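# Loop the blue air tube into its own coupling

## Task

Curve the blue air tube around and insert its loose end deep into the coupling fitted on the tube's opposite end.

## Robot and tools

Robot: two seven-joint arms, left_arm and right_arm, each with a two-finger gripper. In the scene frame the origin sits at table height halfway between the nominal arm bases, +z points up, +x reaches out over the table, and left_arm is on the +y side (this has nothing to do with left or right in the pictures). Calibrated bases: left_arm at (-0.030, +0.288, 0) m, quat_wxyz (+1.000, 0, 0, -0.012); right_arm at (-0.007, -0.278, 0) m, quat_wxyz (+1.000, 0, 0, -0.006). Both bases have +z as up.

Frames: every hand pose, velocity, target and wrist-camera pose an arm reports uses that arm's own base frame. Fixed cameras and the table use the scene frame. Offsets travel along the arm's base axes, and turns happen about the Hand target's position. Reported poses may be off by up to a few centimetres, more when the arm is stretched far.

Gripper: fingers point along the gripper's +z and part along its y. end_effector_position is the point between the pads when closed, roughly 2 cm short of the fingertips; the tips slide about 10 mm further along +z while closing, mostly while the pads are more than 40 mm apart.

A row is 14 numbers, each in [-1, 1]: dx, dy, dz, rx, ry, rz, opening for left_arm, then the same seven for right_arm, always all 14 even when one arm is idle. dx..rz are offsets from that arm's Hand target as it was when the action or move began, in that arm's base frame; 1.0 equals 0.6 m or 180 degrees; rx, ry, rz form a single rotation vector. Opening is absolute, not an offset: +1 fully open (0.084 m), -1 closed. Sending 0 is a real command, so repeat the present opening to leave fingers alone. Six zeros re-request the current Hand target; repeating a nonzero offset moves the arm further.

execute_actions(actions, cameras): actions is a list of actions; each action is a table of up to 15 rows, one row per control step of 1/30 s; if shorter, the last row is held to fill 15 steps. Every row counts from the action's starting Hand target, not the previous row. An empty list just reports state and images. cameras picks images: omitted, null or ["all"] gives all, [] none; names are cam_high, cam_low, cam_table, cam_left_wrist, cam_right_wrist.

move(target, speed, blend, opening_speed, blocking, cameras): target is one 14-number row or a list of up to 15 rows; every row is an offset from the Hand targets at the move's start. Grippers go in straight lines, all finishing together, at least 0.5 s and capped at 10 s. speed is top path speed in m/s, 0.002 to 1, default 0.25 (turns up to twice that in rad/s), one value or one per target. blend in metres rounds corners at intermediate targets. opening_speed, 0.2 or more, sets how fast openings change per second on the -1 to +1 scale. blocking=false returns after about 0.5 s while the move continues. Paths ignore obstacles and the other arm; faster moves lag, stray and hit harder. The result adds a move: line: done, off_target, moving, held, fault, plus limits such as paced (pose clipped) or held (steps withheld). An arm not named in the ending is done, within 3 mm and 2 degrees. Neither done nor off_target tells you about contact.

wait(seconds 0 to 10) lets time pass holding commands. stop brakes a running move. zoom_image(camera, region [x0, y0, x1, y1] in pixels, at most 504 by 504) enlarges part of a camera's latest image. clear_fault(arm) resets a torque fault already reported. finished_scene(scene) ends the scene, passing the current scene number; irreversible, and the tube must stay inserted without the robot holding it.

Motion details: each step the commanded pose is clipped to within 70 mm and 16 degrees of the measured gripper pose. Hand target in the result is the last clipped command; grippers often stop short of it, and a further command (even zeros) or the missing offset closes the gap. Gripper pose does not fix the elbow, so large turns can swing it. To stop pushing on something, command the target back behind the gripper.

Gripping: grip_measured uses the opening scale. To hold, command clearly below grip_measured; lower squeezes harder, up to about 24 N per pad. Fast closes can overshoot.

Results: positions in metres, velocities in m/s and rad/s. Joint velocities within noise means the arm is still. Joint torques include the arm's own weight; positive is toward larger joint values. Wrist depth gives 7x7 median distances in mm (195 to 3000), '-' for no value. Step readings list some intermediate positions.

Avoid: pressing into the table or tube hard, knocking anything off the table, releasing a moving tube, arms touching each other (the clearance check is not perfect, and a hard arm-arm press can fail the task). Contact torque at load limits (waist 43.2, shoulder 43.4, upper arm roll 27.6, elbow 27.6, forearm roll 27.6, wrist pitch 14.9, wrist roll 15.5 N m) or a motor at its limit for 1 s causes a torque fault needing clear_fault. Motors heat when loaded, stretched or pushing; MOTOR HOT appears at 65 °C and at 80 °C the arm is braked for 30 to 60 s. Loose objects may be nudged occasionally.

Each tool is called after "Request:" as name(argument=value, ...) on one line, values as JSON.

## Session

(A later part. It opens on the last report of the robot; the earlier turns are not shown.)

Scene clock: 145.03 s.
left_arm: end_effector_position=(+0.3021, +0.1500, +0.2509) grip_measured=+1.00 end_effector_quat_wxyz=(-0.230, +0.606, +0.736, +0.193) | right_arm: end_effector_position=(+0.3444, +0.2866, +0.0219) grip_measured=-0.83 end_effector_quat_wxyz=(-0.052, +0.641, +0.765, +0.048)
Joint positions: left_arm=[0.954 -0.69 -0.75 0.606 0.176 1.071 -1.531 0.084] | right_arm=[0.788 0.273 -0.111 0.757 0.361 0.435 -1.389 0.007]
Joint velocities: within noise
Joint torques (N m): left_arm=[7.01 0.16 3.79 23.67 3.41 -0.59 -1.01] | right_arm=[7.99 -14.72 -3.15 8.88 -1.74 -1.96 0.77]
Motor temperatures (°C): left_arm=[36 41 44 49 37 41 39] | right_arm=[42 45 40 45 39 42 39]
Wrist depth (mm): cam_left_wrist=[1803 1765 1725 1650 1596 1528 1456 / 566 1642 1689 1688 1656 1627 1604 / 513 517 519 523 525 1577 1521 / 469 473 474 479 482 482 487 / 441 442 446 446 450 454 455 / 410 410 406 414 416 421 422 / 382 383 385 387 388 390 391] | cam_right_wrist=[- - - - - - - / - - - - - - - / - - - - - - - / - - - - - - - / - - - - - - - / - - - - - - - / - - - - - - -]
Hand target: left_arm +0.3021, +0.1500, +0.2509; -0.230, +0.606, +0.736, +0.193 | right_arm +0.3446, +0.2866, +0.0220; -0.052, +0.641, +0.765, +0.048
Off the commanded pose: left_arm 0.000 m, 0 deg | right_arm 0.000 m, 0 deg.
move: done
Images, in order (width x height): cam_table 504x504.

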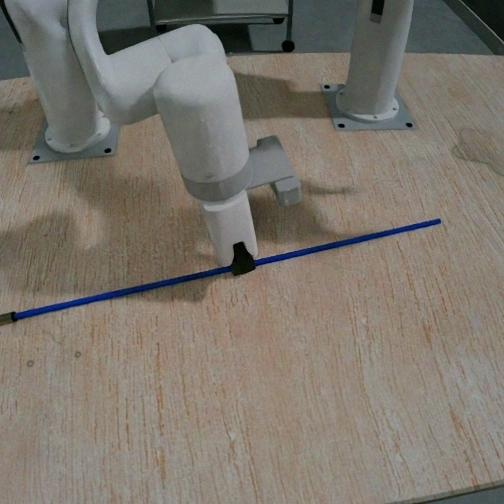

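Request:
move(target=[0,0,0,0,0,0,1,0,0,0.05,0,0,0,-1], speed=[0.06], cameras=["cam_low","cam_right_wrist"])

Scene clock: 147.30 s.
left_arm: end_effector_position=(+0.3021, +0.1500, +0.2509) grip_measured=+1.00 end_effector_quat_wxyz=(-0.230, +0.606, +0.736, +0.193) | right_arm: end_effector_position=(+0.3446, +0.2866, +0.0520) grip_measured=-0.83 end_effector_quat_wxyz=(-0.052, +0.641, +0.765, +0.048)
Joint positions: left_arm=[0.954 -0.69 -0.75 0.606 0.176 1.071 -1.531 0.084] | right_arm=[0.802 0.191 -0.136 0.757 0.301 0.514 -1.337 0.007]
Joint velocities: within noise
Joint torques (N m): left_arm=[7.16 -0.03 3.88 23.59 3.43 -0.51 -1.02] | right_arm=[9.1 -22.04 -2.97 14.51 -1.88 -0.54 0.82]
Motor temperatures (°C): left_arm=[36 41 44 49 37 41 39] | right_arm=[42 45 40 45 39 42 39]
Wrist depth (mm): cam_left_wrist=[1793 1766 1737 1649 1587 1528 1464 / 568 1651 1657 1703 1686 1649 1619 / 512 514 516 521 524 1552 1527 / 472 474 474 477 481 485 486 / 442 444 446 448 451 452 457 / 409 411 406 414 417 420 420 / 381 383 385 386 388 389 391] | cam_right_wrist=[200 200 200 200 200 200 201 / 196 196 196 197 197 197 197 / - - - - - 195 196 / - - - - - - - / - - - - - - - / - - - - - - - / - - - - - - -]
Hand target: left_arm +0.3021, +0.1500, +0.2509; -0.230, +0.606, +0.736, +0.193 | right_arm +0.3446, +0.2866, +0.0520; -0.052, +0.641, +0.765, +0.048
Off the commanded pose: left_arm 0.000 m, 0 deg | right_arm 0.000 m, 0 deg.
move: done
camera_calibration:
cam_right_wrist: T_world_to_cam=[[0.986782, 0.161446, 0.0140325, -0.353329], [0.161884, -0.978057, -0.131138, 0.293988], [-0.00744723, 0.131676, -0.991265, 0.14889], [0, 0, 0, 1]] pos_world=[0.302176, 0.324976, 0.1911]
Images, in order (width x height): cam_low 504x504, cam_right_wrist 896x504.

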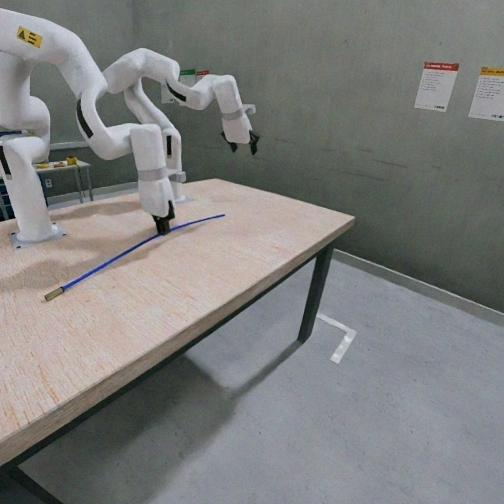

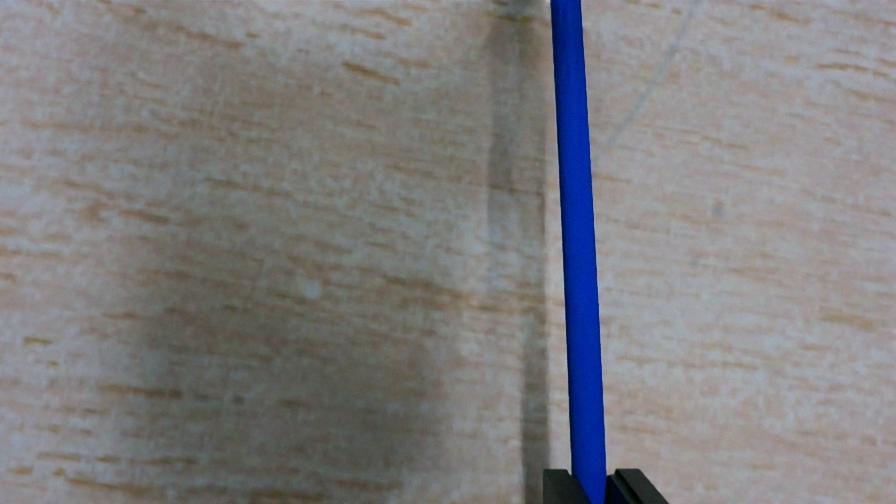

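Request:
move(target=[0,0,0,0,0,0,1,0,-0.05,0.15,0.175,0.0315,0,-1], speed=[0.1], cameras=["cam_low","cam_right_wrist","cam_left_wrist","cam_table"])

Scene clock: 156.87 s.
left_arm: end_effector_position=(+0.3021, +0.1500, +0.2509) grip_measured=+1.00 end_effector_quat_wxyz=(-0.230, +0.606, +0.736, +0.193) | right_arm: end_effector_position=(+0.3446, +0.2567, +0.1420) grip_measured=-0.83 end_effector_quat_wxyz=(-0.261, +0.604, +0.719, +0.222)
Joint positions: left_arm=[0.954 -0.69 -0.75 0.606 0.176 1.071 -1.531 0.084] | right_arm=[0.584 -0.056 -0.218 0.675 0.977 0.848 -2.098 0.007]
Joint velocities: within noise
Joint torques (N m): left_arm=[6.79 0.05 3.81 23.68 3.24 -0.62 -1.12] | right_arm=[-9.65 -18.66 -2.03 9.42 2.66 0.36 -0.74]
Motor temperatures (°C): left_arm=[36 41 43 50 37 41 39] | right_arm=[42 45 40 45 39 42 39]
Wrist depth (mm): cam_left_wrist=[1796 1768 1694 1655 1587 1547 1477 / 568 1613 1639 1691 1680 1626 1586 / 513 515 520 522 525 1574 1537 / 470 472 474 478 482 483 487 / 441 444 447 448 451 452 456 / 408 410 407 414 417 419 421 / 380 382 385 386 388 389 391] | cam_right_wrist=[421 517 520 499 519 519 500 / 436 452 451 452 452 452 452 / 412 412 411 412 413 413 411 / 369 369 368 369 369 369 370 / 333 342 341 342 342 342 342 / 311 312 311 311 312 312 312 / 292 292 286 292 292 292 292]
Hand target: left_arm +0.3021, +0.1500, +0.2509; -0.230, +0.606, +0.736, +0.193 | right_arm +0.3446, +0.2566, +0.1420; -0.261, +0.604, +0.719, +0.222
Off the commanded pose: left_arm 0.000 m, 0 deg | right_arm 0.000 m, 0 deg.
move: done
camera_calibration:
cam_left_wrist: T_world_to_cam=[[0.982264, 0.184903, 0.0311247, -0.305627], [0.170094, -0.808845, -0.562883, 0.27862], [-0.0789036, 0.558194, -0.82595, 0.276344], [0, 0, 0, 1]] pos_world=[0.274619, 0.127618, 0.39459]
cam_right_wrist: T_world_to_cam=[[0.987676, 0.156472, 0.00348927, -0.347333], [0.122883, -0.761464, -0.636453, 0.30603], [-0.0969301, 0.629039, -0.771307, 0.114092], [0, 0, 0, 1]] pos_world=[0.316505, 0.21561, 0.283986]
Images, in order (width x height): cam_low 504x504, cam_table 504x504, cam_left_wrist 896x504, cam_right_wrist 896x504.

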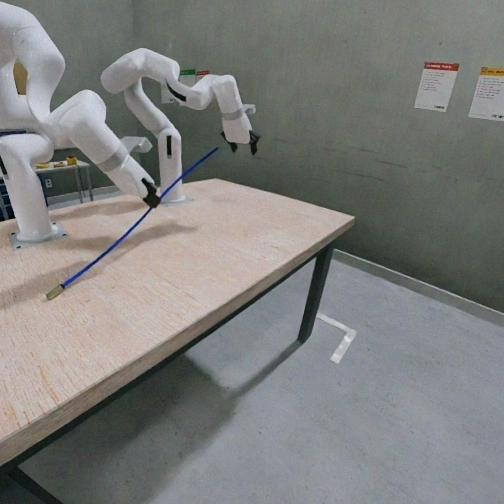

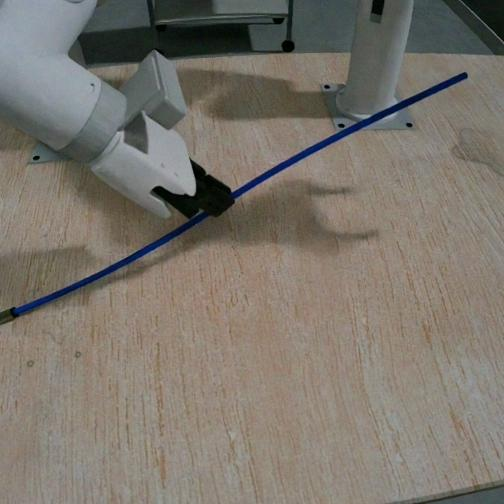

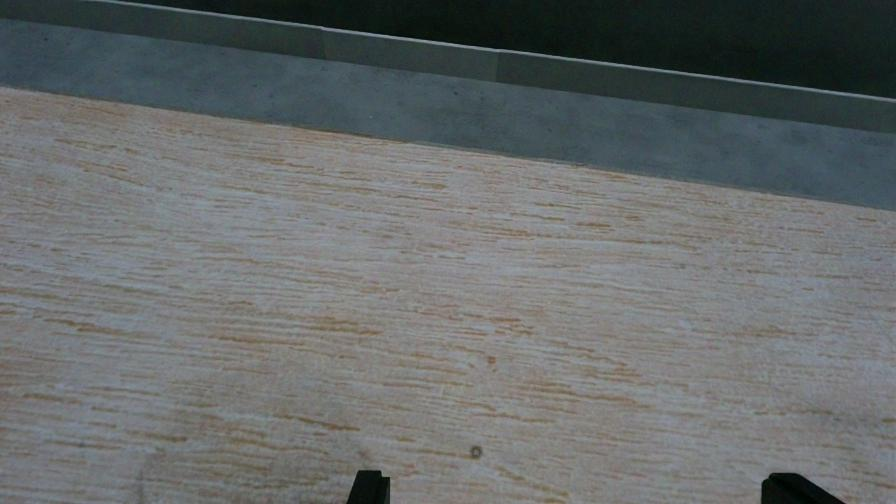

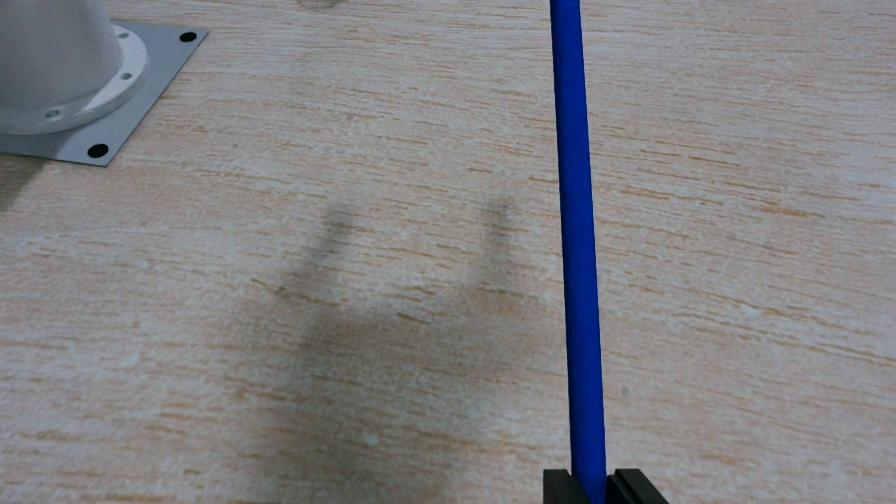

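Request:
move(target=[0,0,0,0,0,0,1,0,0,0.0,-0.12,-0.0216,0,-1], speed=[0.1], cameras=["cam_low","cam_right_wrist","cam_left_wrist","cam_table","cam_high"])

Request:
zoom_image(camera="cam_low", region=[40, 100, 280, 320])

Scene clock: 163.63 s.
left_arm: end_effector_position=(+0.3021, +0.1500, +0.2509) grip_measured=+1.00 end_effector_quat_wxyz=(-0.230, +0.606, +0.736, +0.193) | right_arm: end_effector_position=(+0.3446, +0.2566, +0.1420) grip_measured=-0.83 end_effector_quat_wxyz=(-0.119, +0.634, +0.757, +0.104)
Joint positions: left_arm=[0.954 -0.69 -0.75 0.606 0.176 1.071 -1.531 0.084] | right_arm=[0.617 -0.087 -0.088 0.711 0.439 0.727 -1.538 0.007]
Joint velocities: within noise
Joint torques (N m): left_arm=[6.85 -0.78 4 23.43 3.11 -0.48 -1.08] | right_arm=[8.97 -7.15 2.04 15.96 -1.79 -0.52 0.85]
Motor temperatures (°C): left_arm=[36 41 43 50 37 41 39] | right_arm=[42 45 40 45 39 42 39]
Wrist depth (mm): cam_left_wrist=[1772 1744 1703 1657 1594 1538 1447 / 565 1640 1678 1693 1641 1631 1606 / 515 515 519 522 525 1533 1516 / 470 473 476 479 480 485 485 / 442 443 447 449 451 454 456 / 408 410 408 413 416 419 421 / 381 383 384 387 389 389 392] | cam_right_wrist=[336 336 336 337 337 337 338 / 322 322 322 323 322 323 323 / 312 312 312 313 312 313 313 / 299 300 299 299 300 300 300 / 290 291 288 291 290 291 291 / 280 280 280 280 280 280 280 / 272 272 273 272 272 272 272]
Hand target: left_arm +0.3021, +0.1500, +0.2509; -0.230, +0.606, +0.736, +0.193 | right_arm +0.3446, +0.2566, +0.1420; -0.119, +0.634, +0.757, +0.104
Off the commanded pose: left_arm 0.000 m, 0 deg | right_arm 0.000 m, 0 deg.
move: done
camera_calibration:
cam_left_wrist: T_world_to_cam=[[0.982264, 0.184903, 0.0311247, -0.305627], [0.170094, -0.808845, -0.562883, 0.27862], [-0.0789036, 0.558194, -0.82595, 0.276344], [0, 0, 0, 1]] pos_world=[0.274619, 0.127618, 0.39459]
cam_right_wrist: T_world_to_cam=[[0.987173, 0.159262, 0.0111477, -0.348921], [0.155145, -0.940498, -0.302312, 0.29341], [-0.0376623, 0.300164, -0.953144, 0.203867], [0, 0, 0, 1]] pos_world=[0.306602, 0.270328, 0.286906]

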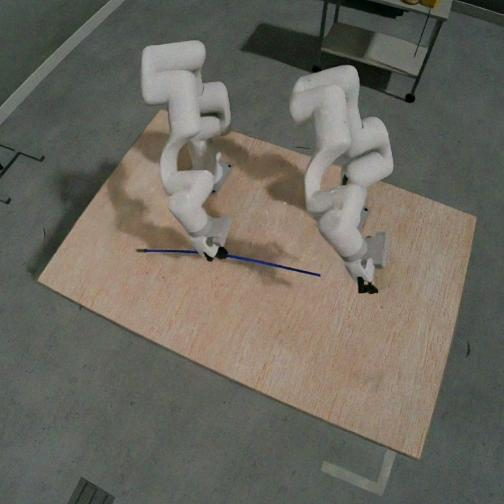

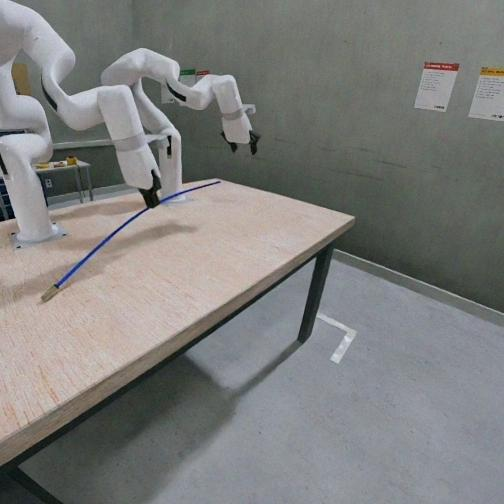

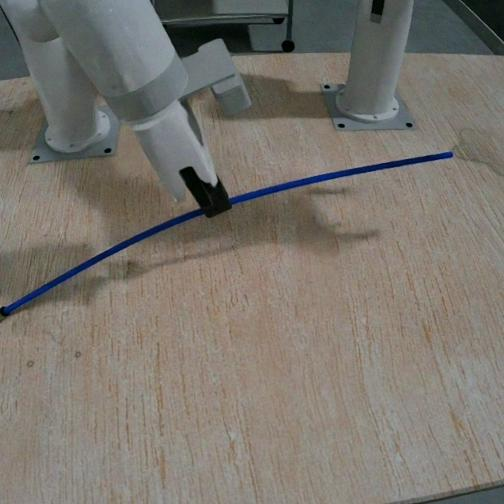

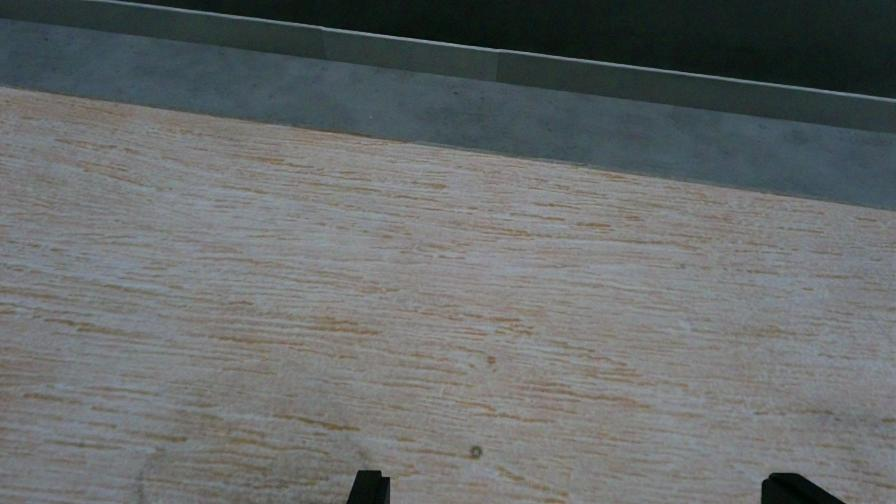

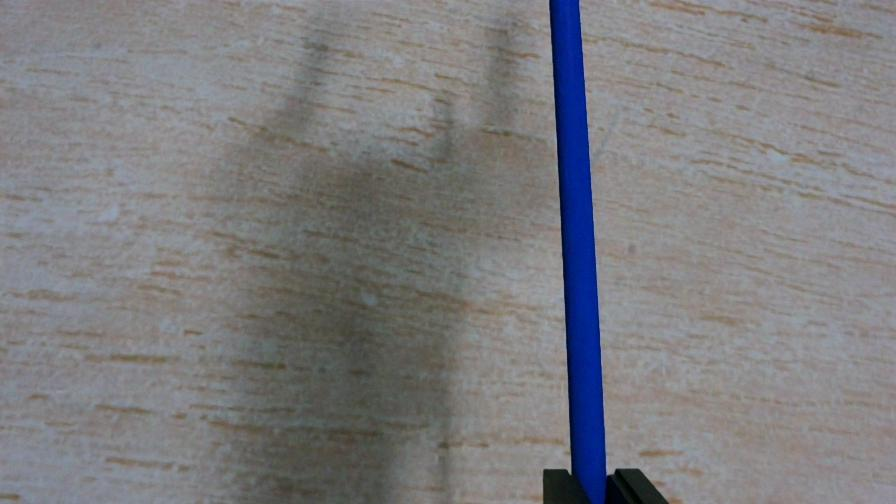

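Scaled by 2.100 from the camera's 504x504 image, which has a finer 720x720 frame.

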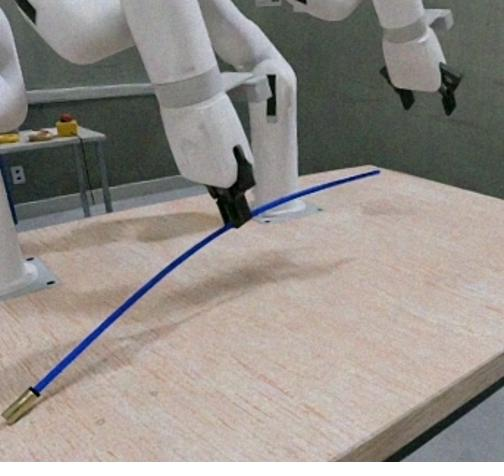

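Request:
move(target=[0.078,-0.4017,-0.038,0,0,0,1,0,0,0.0,0,0,0,-1], speed=[0.15])

Scene clock: 183.23 s.
left_arm: end_effector_position=(+0.3489, -0.0910, +0.2281) grip_measured=+1.00 end_effector_quat_wxyz=(-0.229, +0.606, +0.736, +0.193) | right_arm: end_effector_position=(+0.3446, +0.2566, +0.1420) grip_measured=-0.83 end_effector_quat_wxyz=(-0.119, +0.634, +0.757, +0.104)
Joint positions: left_arm=[1.007 -0.566 -1.363 0.989 -0.003 1.398 -2.003 0.084] | right_arm=[0.617 -0.087 -0.088 0.711 0.439 0.727 -1.538 0.007]
Joint velocities: within noise
Joint torques (N m): left_arm=[7.49 12.28 6.07 23.17 4.5 0.6 -1.07] | right_arm=[8.92 -7.39 1.78 15.55 -1.84 -0.72 0.93]
Motor temperatures (°C): left_arm=[36 41 43 51 37 41 39] | right_arm=[42 44 40 48 39 42 39]
Wrist depth (mm): cam_left_wrist=[580 585 587 594 597 601 610 / 534 537 541 543 548 556 556 / 483 489 491 495 496 500 503 / 442 447 449 451 456 457 460 / 399 418 413 422 424 428 431 / 376 388 389 383 393 394 396 / 359 361 363 363 366 368 369] | cam_right_wrist=[336 337 337 337 337 337 338 / 322 323 323 323 323 323 323 / 312 312 312 312 313 312 312 / 299 300 300 300 300 299 300 / 290 291 288 291 291 291 291 / 279 280 279 280 280 280 280 / 272 272 272 272 272 272 272]
Hand target: left_arm +0.3489, -0.0910, +0.2281; -0.230, +0.606, +0.736, +0.193 | right_arm +0.3446, +0.2566, +0.1420; -0.119, +0.634, +0.757, +0.104
Off the commanded pose: left_arm 0.000 m, 0 deg | right_arm 0.000 m, 0 deg.
move: done
camera_calibration:
cam_left_wrist: T_world_to_cam=[[0.98226, 0.184929, 0.0310938, -0.30631], [0.170115, -0.808966, -0.562703, 0.0628068], [-0.0789061, 0.55801, -0.826074, 0.395755], [0, 0, 0, 1]] pos_world=[0.321419, -0.113382, 0.371789]
cam_right_wrist: T_world_to_cam=[[0.987169, 0.159298, 0.0110384, -0.348898], [0.155151, -0.940531, -0.302208, 0.293387], [-0.0377591, 0.300043, -0.953178, 0.20394], [0, 0, 0, 1]] pos_world=[0.306602, 0.270328, 0.286906]

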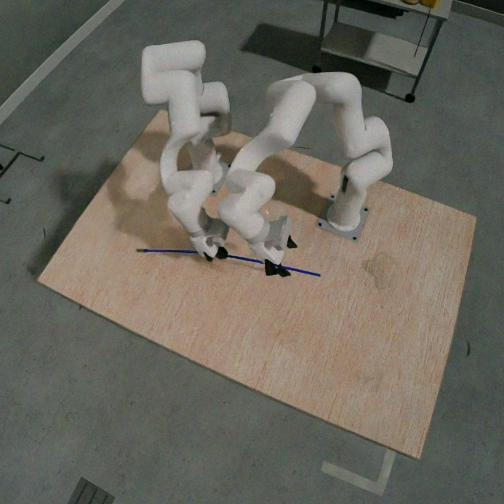

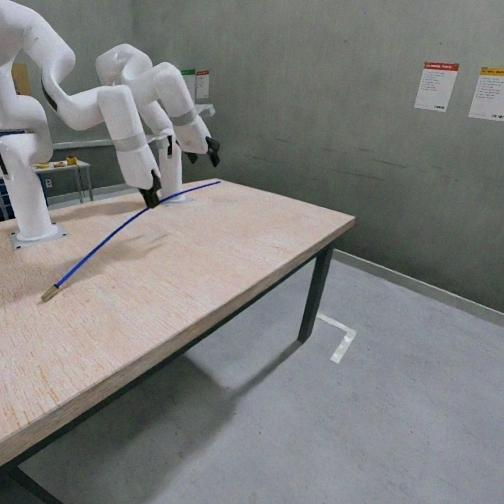

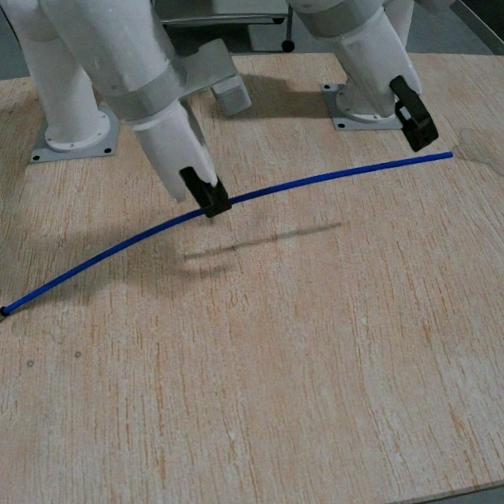

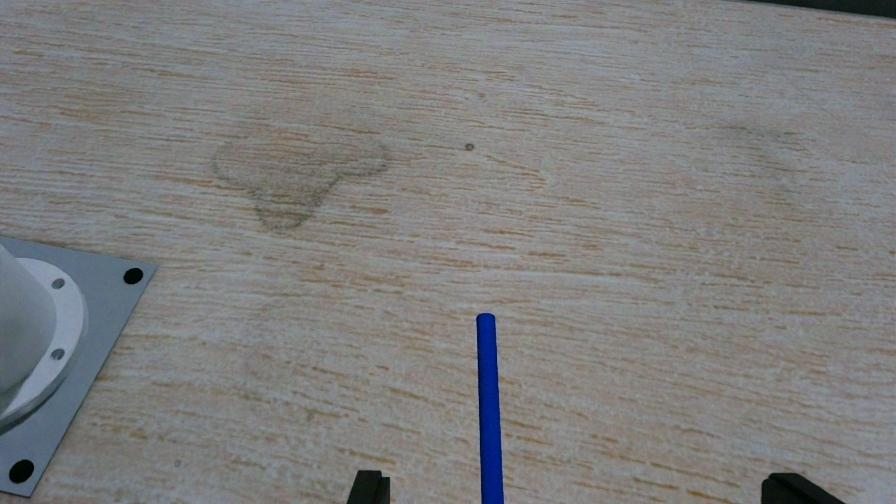

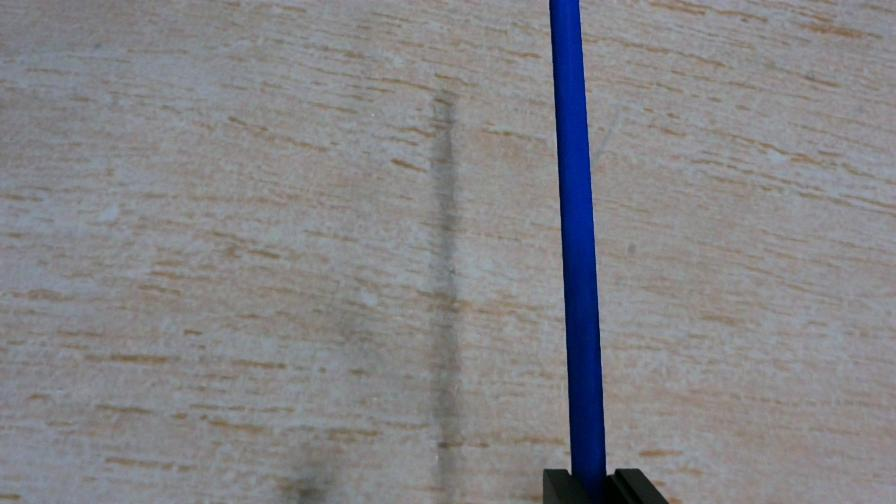

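Request:
move(target=[-0.0397,0.0867,-0.13,0,0,0,1,0,0,0.0,0,0,0,-1], speed=[0.08])

Request:
zoom_image(camera="cam_table", region=[360, 80, 480, 200])

Request:
zoom_image(camera="cam_low", region=[140, 120, 260, 240])

Scene clock: 196.27 s.
left_arm: end_effector_position=(+0.3251, -0.0390, +0.1501) grip_measured=+1.00 end_effector_quat_wxyz=(-0.229, +0.606, +0.736, +0.193) | right_arm: end_effector_position=(+0.3446, +0.2566, +0.1420) grip_measured=-0.83 end_effector_quat_wxyz=(-0.119, +0.634, +0.757, +0.104)
Joint positions: left_arm=[0.979 -0.576 -1.353 0.701 -0.017 1.127 -2.005 0.084] | right_arm=[0.617 -0.087 -0.088 0.711 0.439 0.727 -1.538 0.007]
Joint velocities: within noise
Joint torques (N m): left_arm=[7.61 9.76 5.37 12.96 4.28 -2.54 -1.02] | right_arm=[8.77 -7.63 1.77 16.02 -1.77 -0.7 0.75]
Motor temperatures (°C): left_arm=[36 41 44 50 37 41 39] | right_arm=[42 44 40 50 39 42 39]
Wrist depth (mm): cam_left_wrist=[458 462 466 467 473 476 480 / 422 424 419 431 433 437 439 / 382 385 388 391 391 395 397 / 349 353 354 358 360 361 362 / 324 331 331 334 336 338 340 / 303 305 307 309 305 311 314 / 283 285 286 288 290 291 292] | cam_right_wrist=[337 337 337 337 337 337 338 / 322 322 322 322 323 323 323 / 311 312 312 312 312 312 313 / 299 300 300 299 300 300 300 / 290 291 288 291 291 292 291 / 279 280 279 280 280 281 281 / 272 272 272 272 272 272 272]
Hand target: left_arm +0.3251, -0.0390, +0.1501; -0.230, +0.606, +0.736, +0.193 | right_arm +0.3446, +0.2566, +0.1420; -0.119, +0.634, +0.757, +0.104
Off the commanded pose: left_arm 0.000 m, 0 deg | right_arm 0.000 m, 0 deg.
move: done
camera_calibration:
cam_left_wrist: T_world_to_cam=[[0.982262, 0.184918, 0.0311091, -0.290132], [0.170108, -0.808921, -0.56277, 0.0651118], [-0.0789013, 0.558079, -0.826028, 0.300499], [0, 0, 0, 1]] pos_world=[0.297619, -0.0613816, 0.293889]
cam_right_wrist: T_world_to_cam=[[0.987169, 0.159298, 0.0110384, -0.348898], [0.155151, -0.940531, -0.302208, 0.293387], [-0.0377591, 0.300043, -0.953178, 0.20394], [0, 0, 0, 1]] pos_world=[0.306602, 0.270328, 0.286906]

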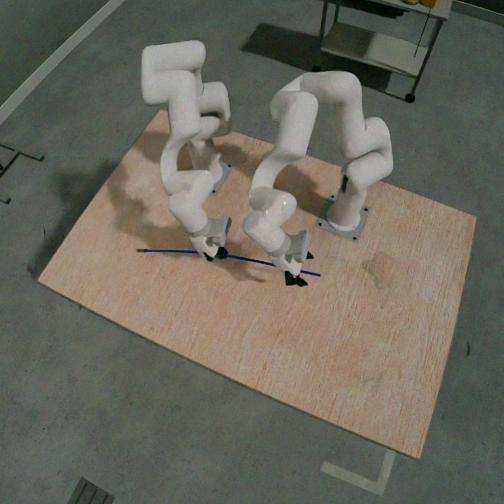

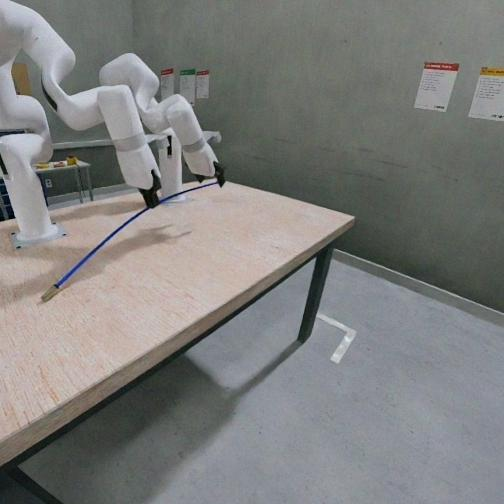

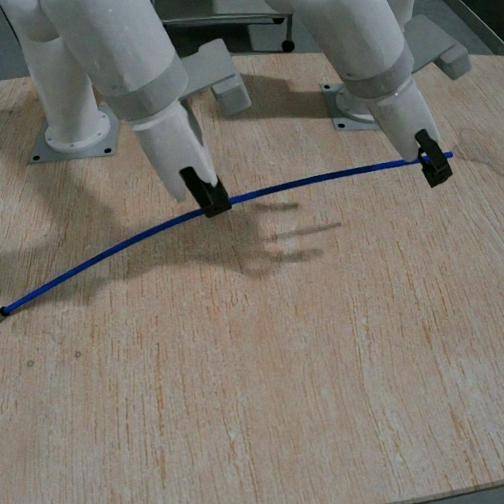

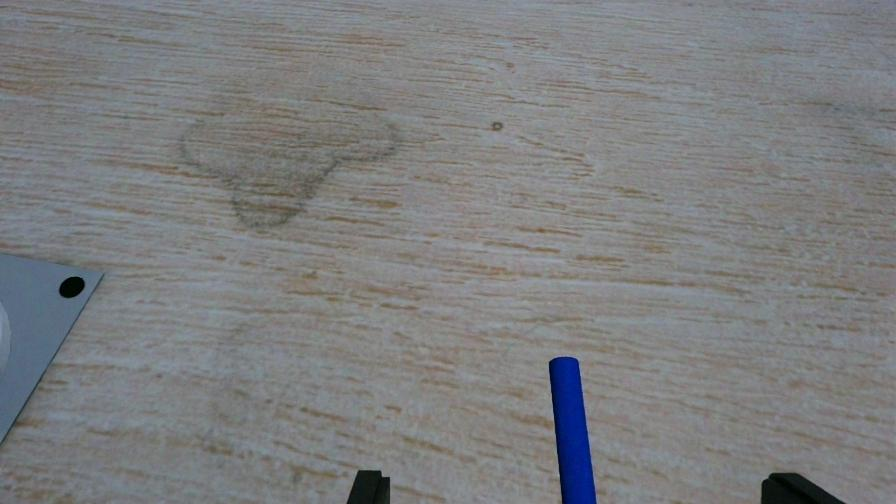

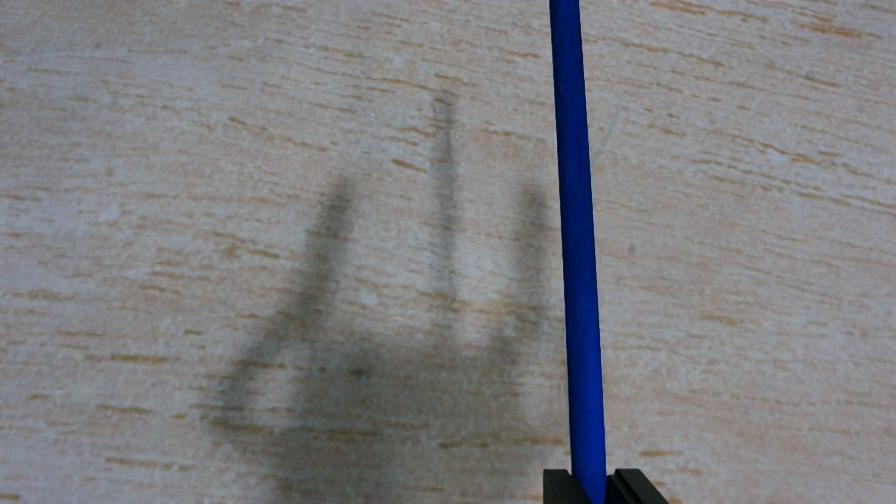

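Scaled by 4.200 from the camera's 504x504 image, which has a finer 720x720 frame.

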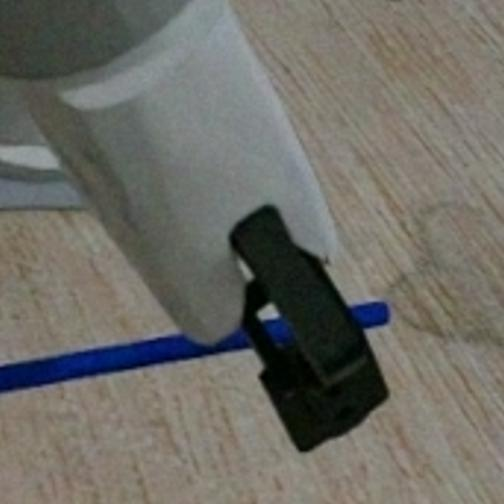

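Scaled by 4.200 from the camera's 504x504 image, which has a finer 720x720 frame.

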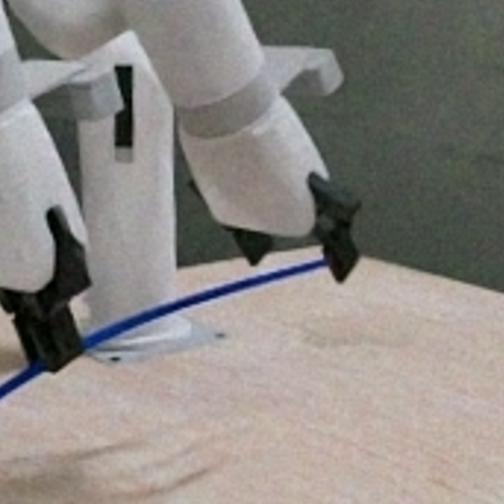

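Request:
move(target=[0,0,0,0,0,0,-1,0,0,0.0,0,0,0,-1], opening_speed=0.8)

Request:
zoom_image(camera="cam_table", region=[360, 80, 480, 200])

Request:
zoom_image(camera="cam_low", region=[140, 120, 260, 240])

Scene clock: 206.13 s.
left_arm: end_effector_position=(+0.3251, -0.0390, +0.1501) grip_measured=-0.83 end_effector_quat_wxyz=(-0.230, +0.606, +0.736, +0.193) | right_arm: end_effector_position=(+0.3446, +0.2566, +0.1420) grip_measured=-0.83 end_effector_quat_wxyz=(-0.119, +0.634, +0.757, +0.104)
Joint positions: left_arm=[0.979 -0.576 -1.353 0.701 -0.017 1.127 -2.005 0.007] | right_arm=[0.617 -0.087 -0.088 0.711 0.439 0.727 -1.538 0.007]
Joint velocities: within noise
Joint torques (N m): left_arm=[7.47 9.82 5.56 16 4.11 -1.77 -0.25] | right_arm=[8.84 -7.83 1.79 15.85 -1.64 -0.66 0.76]
Motor temperatures (°C): left_arm=[36 41 44 47 37 41 39] | right_arm=[42 44 40 50 39 41 39]
Wrist depth (mm): cam_left_wrist=[458 462 465 467 474 476 479 / 421 424 419 431 433 437 440 / 383 384 387 389 391 395 397 / 350 352 354 357 360 360 362 / 323 330 332 334 335 336 340 / 303 305 307 309 310 312 314 / 283 285 287 293 294 291 292] | cam_right_wrist=[337 336 337 337 338 338 338 / 322 322 322 323 323 323 323 / 312 312 312 312 309 312 313 / 299 299 299 300 300 300 300 / 291 291 288 291 291 291 291 / 279 280 280 280 280 280 281 / 271 272 272 272 273 273 272]
Hand target: left_arm +0.3251, -0.0390, +0.1501; -0.230, +0.606, +0.736, +0.193 | right_arm +0.3446, +0.2566, +0.1420; -0.119, +0.634, +0.757, +0.104
Off the commanded pose: left_arm 0.000 m, 0 deg | right_arm 0.000 m, 0 deg.
move: done
camera_calibration:
cam_left_wrist: T_world_to_cam=[[0.982264, 0.184903, 0.0311247, -0.290135], [0.170094, -0.808845, -0.562883, 0.0650979], [-0.0789036, 0.558194, -0.82595, 0.300402], [0, 0, 0, 1]] pos_world=[0.297619, -0.0613816, 0.29379]
cam_right_wrist: T_world_to_cam=[[0.987169, 0.159298, 0.0110384, -0.348898], [0.155151, -0.940531, -0.302208, 0.293387], [-0.0377591, 0.300043, -0.953178, 0.20394], [0, 0, 0, 1]] pos_world=[0.306602, 0.270328, 0.286906]

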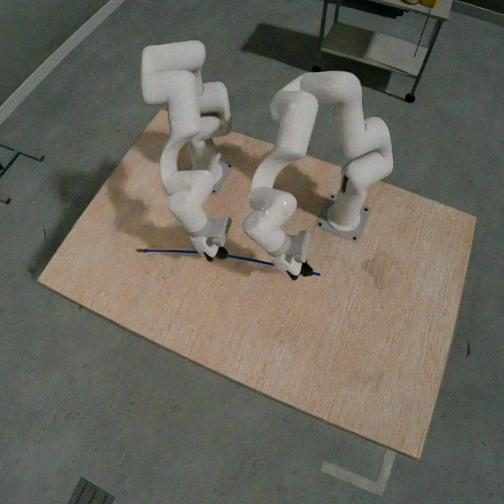

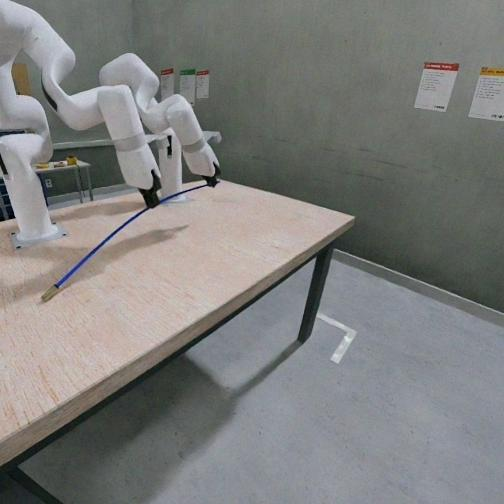

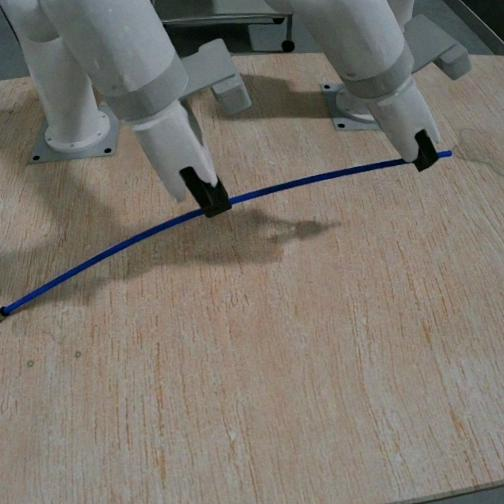

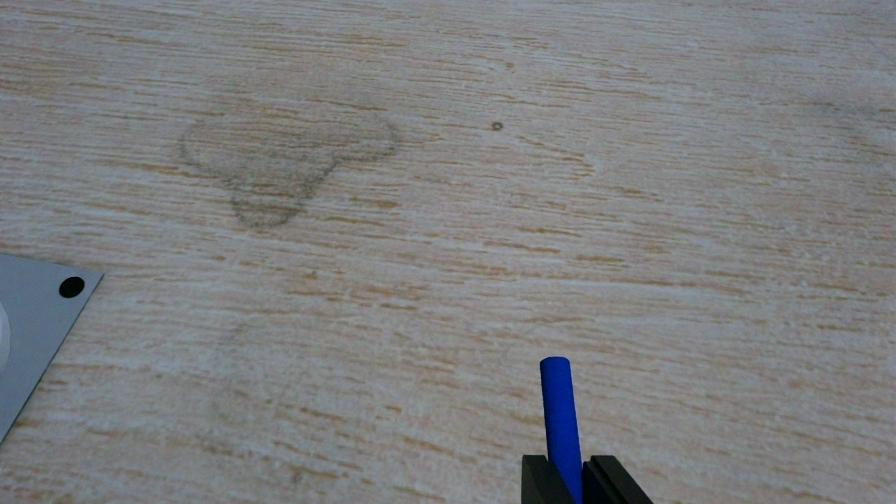

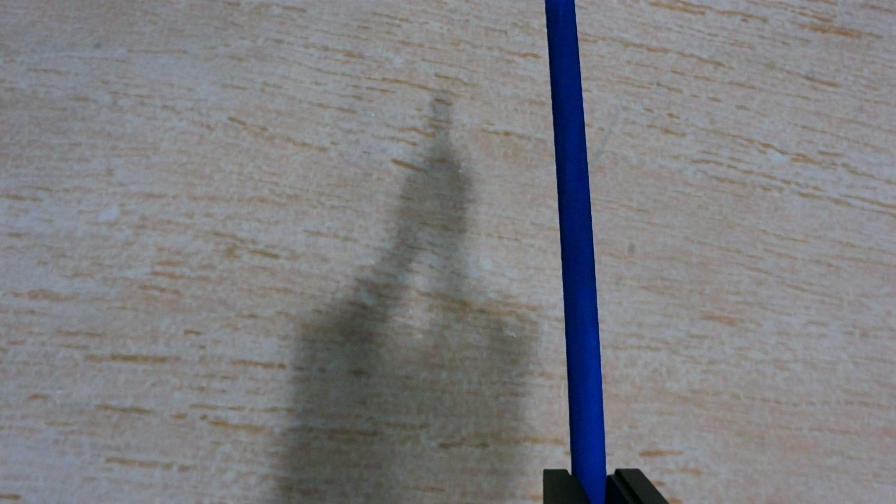

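Scaled by 4.200 from the camera's 504x504 image, which has a finer 720x720 frame.

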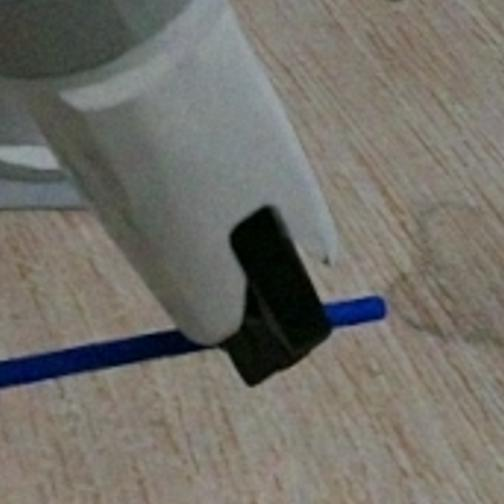

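Scaled by 4.200 from the camera's 504x504 image, which has a finer 720x720 frame.

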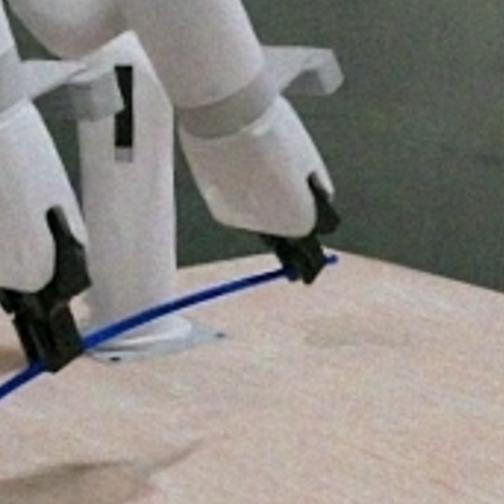

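Request:
move(target=[0,0,-0.18,0,0,0,-1,0,0,-0.18,-0.0765,-0.0138,0,-1], speed=[0.06], cameras=["cam_low","cam_left_wrist","cam_table"])

Scene clock: 214.57 s.
left_arm: end_effector_position=(+0.3251, -0.0390, +0.0421) grip_measured=-0.83 end_effector_quat_wxyz=(-0.230, +0.606, +0.736, +0.193) | right_arm: end_effector_position=(+0.3446, +0.2566, +0.0340) grip_measured=-0.83 end_effector_quat_wxyz=(-0.025, +0.642, +0.766, +0.026)
Joint positions: left_arm=[1.391 -0.59 -1.855 0.635 -0.093 0.83 -2.097 0.007] | right_arm=[0.69 0.201 -0.062 0.711 0.162 0.477 -1.261 0.007]
Joint velocities: within noise
Joint torques (N m): left_arm=[13.75 3.81 8.69 5.79 -1.41 -0.02 1.35] | right_arm=[-1.51 -7.81 -10.85 9.82 -2.57 -1.02 0.7]
Motor temperatures (°C): left_arm=[36 41 44 46 37 41 39] | right_arm=[42 44 40 49 39 41 39]
Wrist depth (mm): cam_left_wrist=[289 291 293 295 298 301 302 / 266 268 269 271 274 276 272 / 241 242 244 246 247 249 250 / 221 222 223 225 226 228 230 / 207 208 210 211 212 213 214 / - 197 198 199 200 201 201 / - - - - - - -] | cam_right_wrist=[- - - - - - - / - - - - - - - / - - - - - - - / - - - - - - - / - - - - - - - / - - - - - - - / - - - - - - -]
Hand target: left_arm +0.3251, -0.0390, +0.0421; -0.230, +0.606, +0.736, +0.193 | right_arm +0.3446, +0.2566, +0.0340; -0.025, +0.642, +0.766, +0.026
Off the commanded pose: left_arm 0.000 m, 0 deg | right_arm 0.000 m, 0 deg.
move: done
camera_calibration:
cam_left_wrist: T_world_to_cam=[[0.982261, 0.184918, 0.0311354, -0.286676], [0.170113, -0.808841, -0.562883, 0.00431812], [-0.0789037, 0.558194, -0.82595, 0.211191], [0, 0, 0, 1]] pos_world=[0.297519, -0.0613816, 0.18579]
Images, in order (width x height): cam_low 504x504, cam_table 504x504, cam_left_wrist 896x504.

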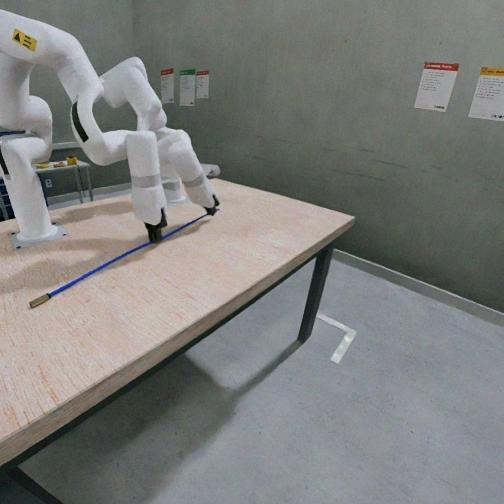

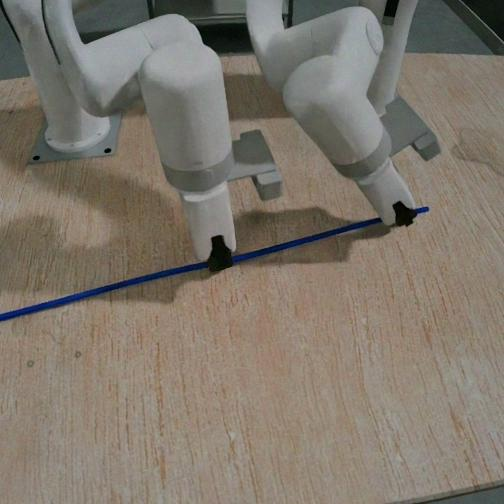

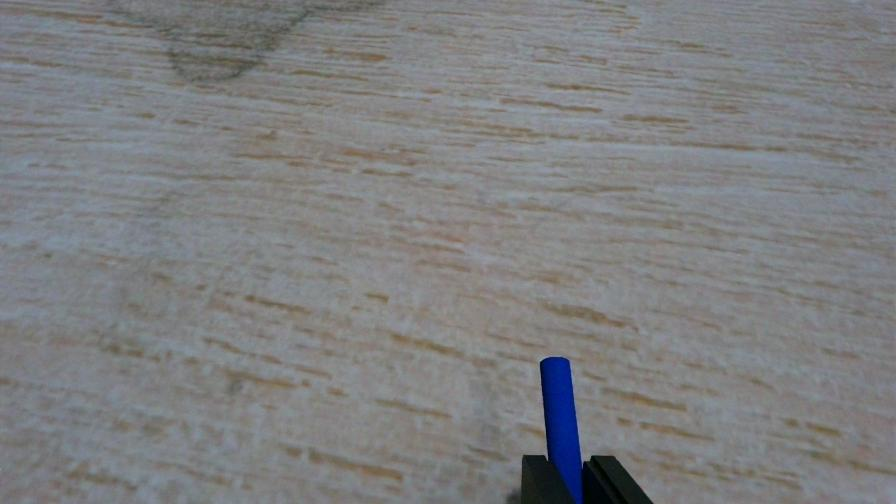

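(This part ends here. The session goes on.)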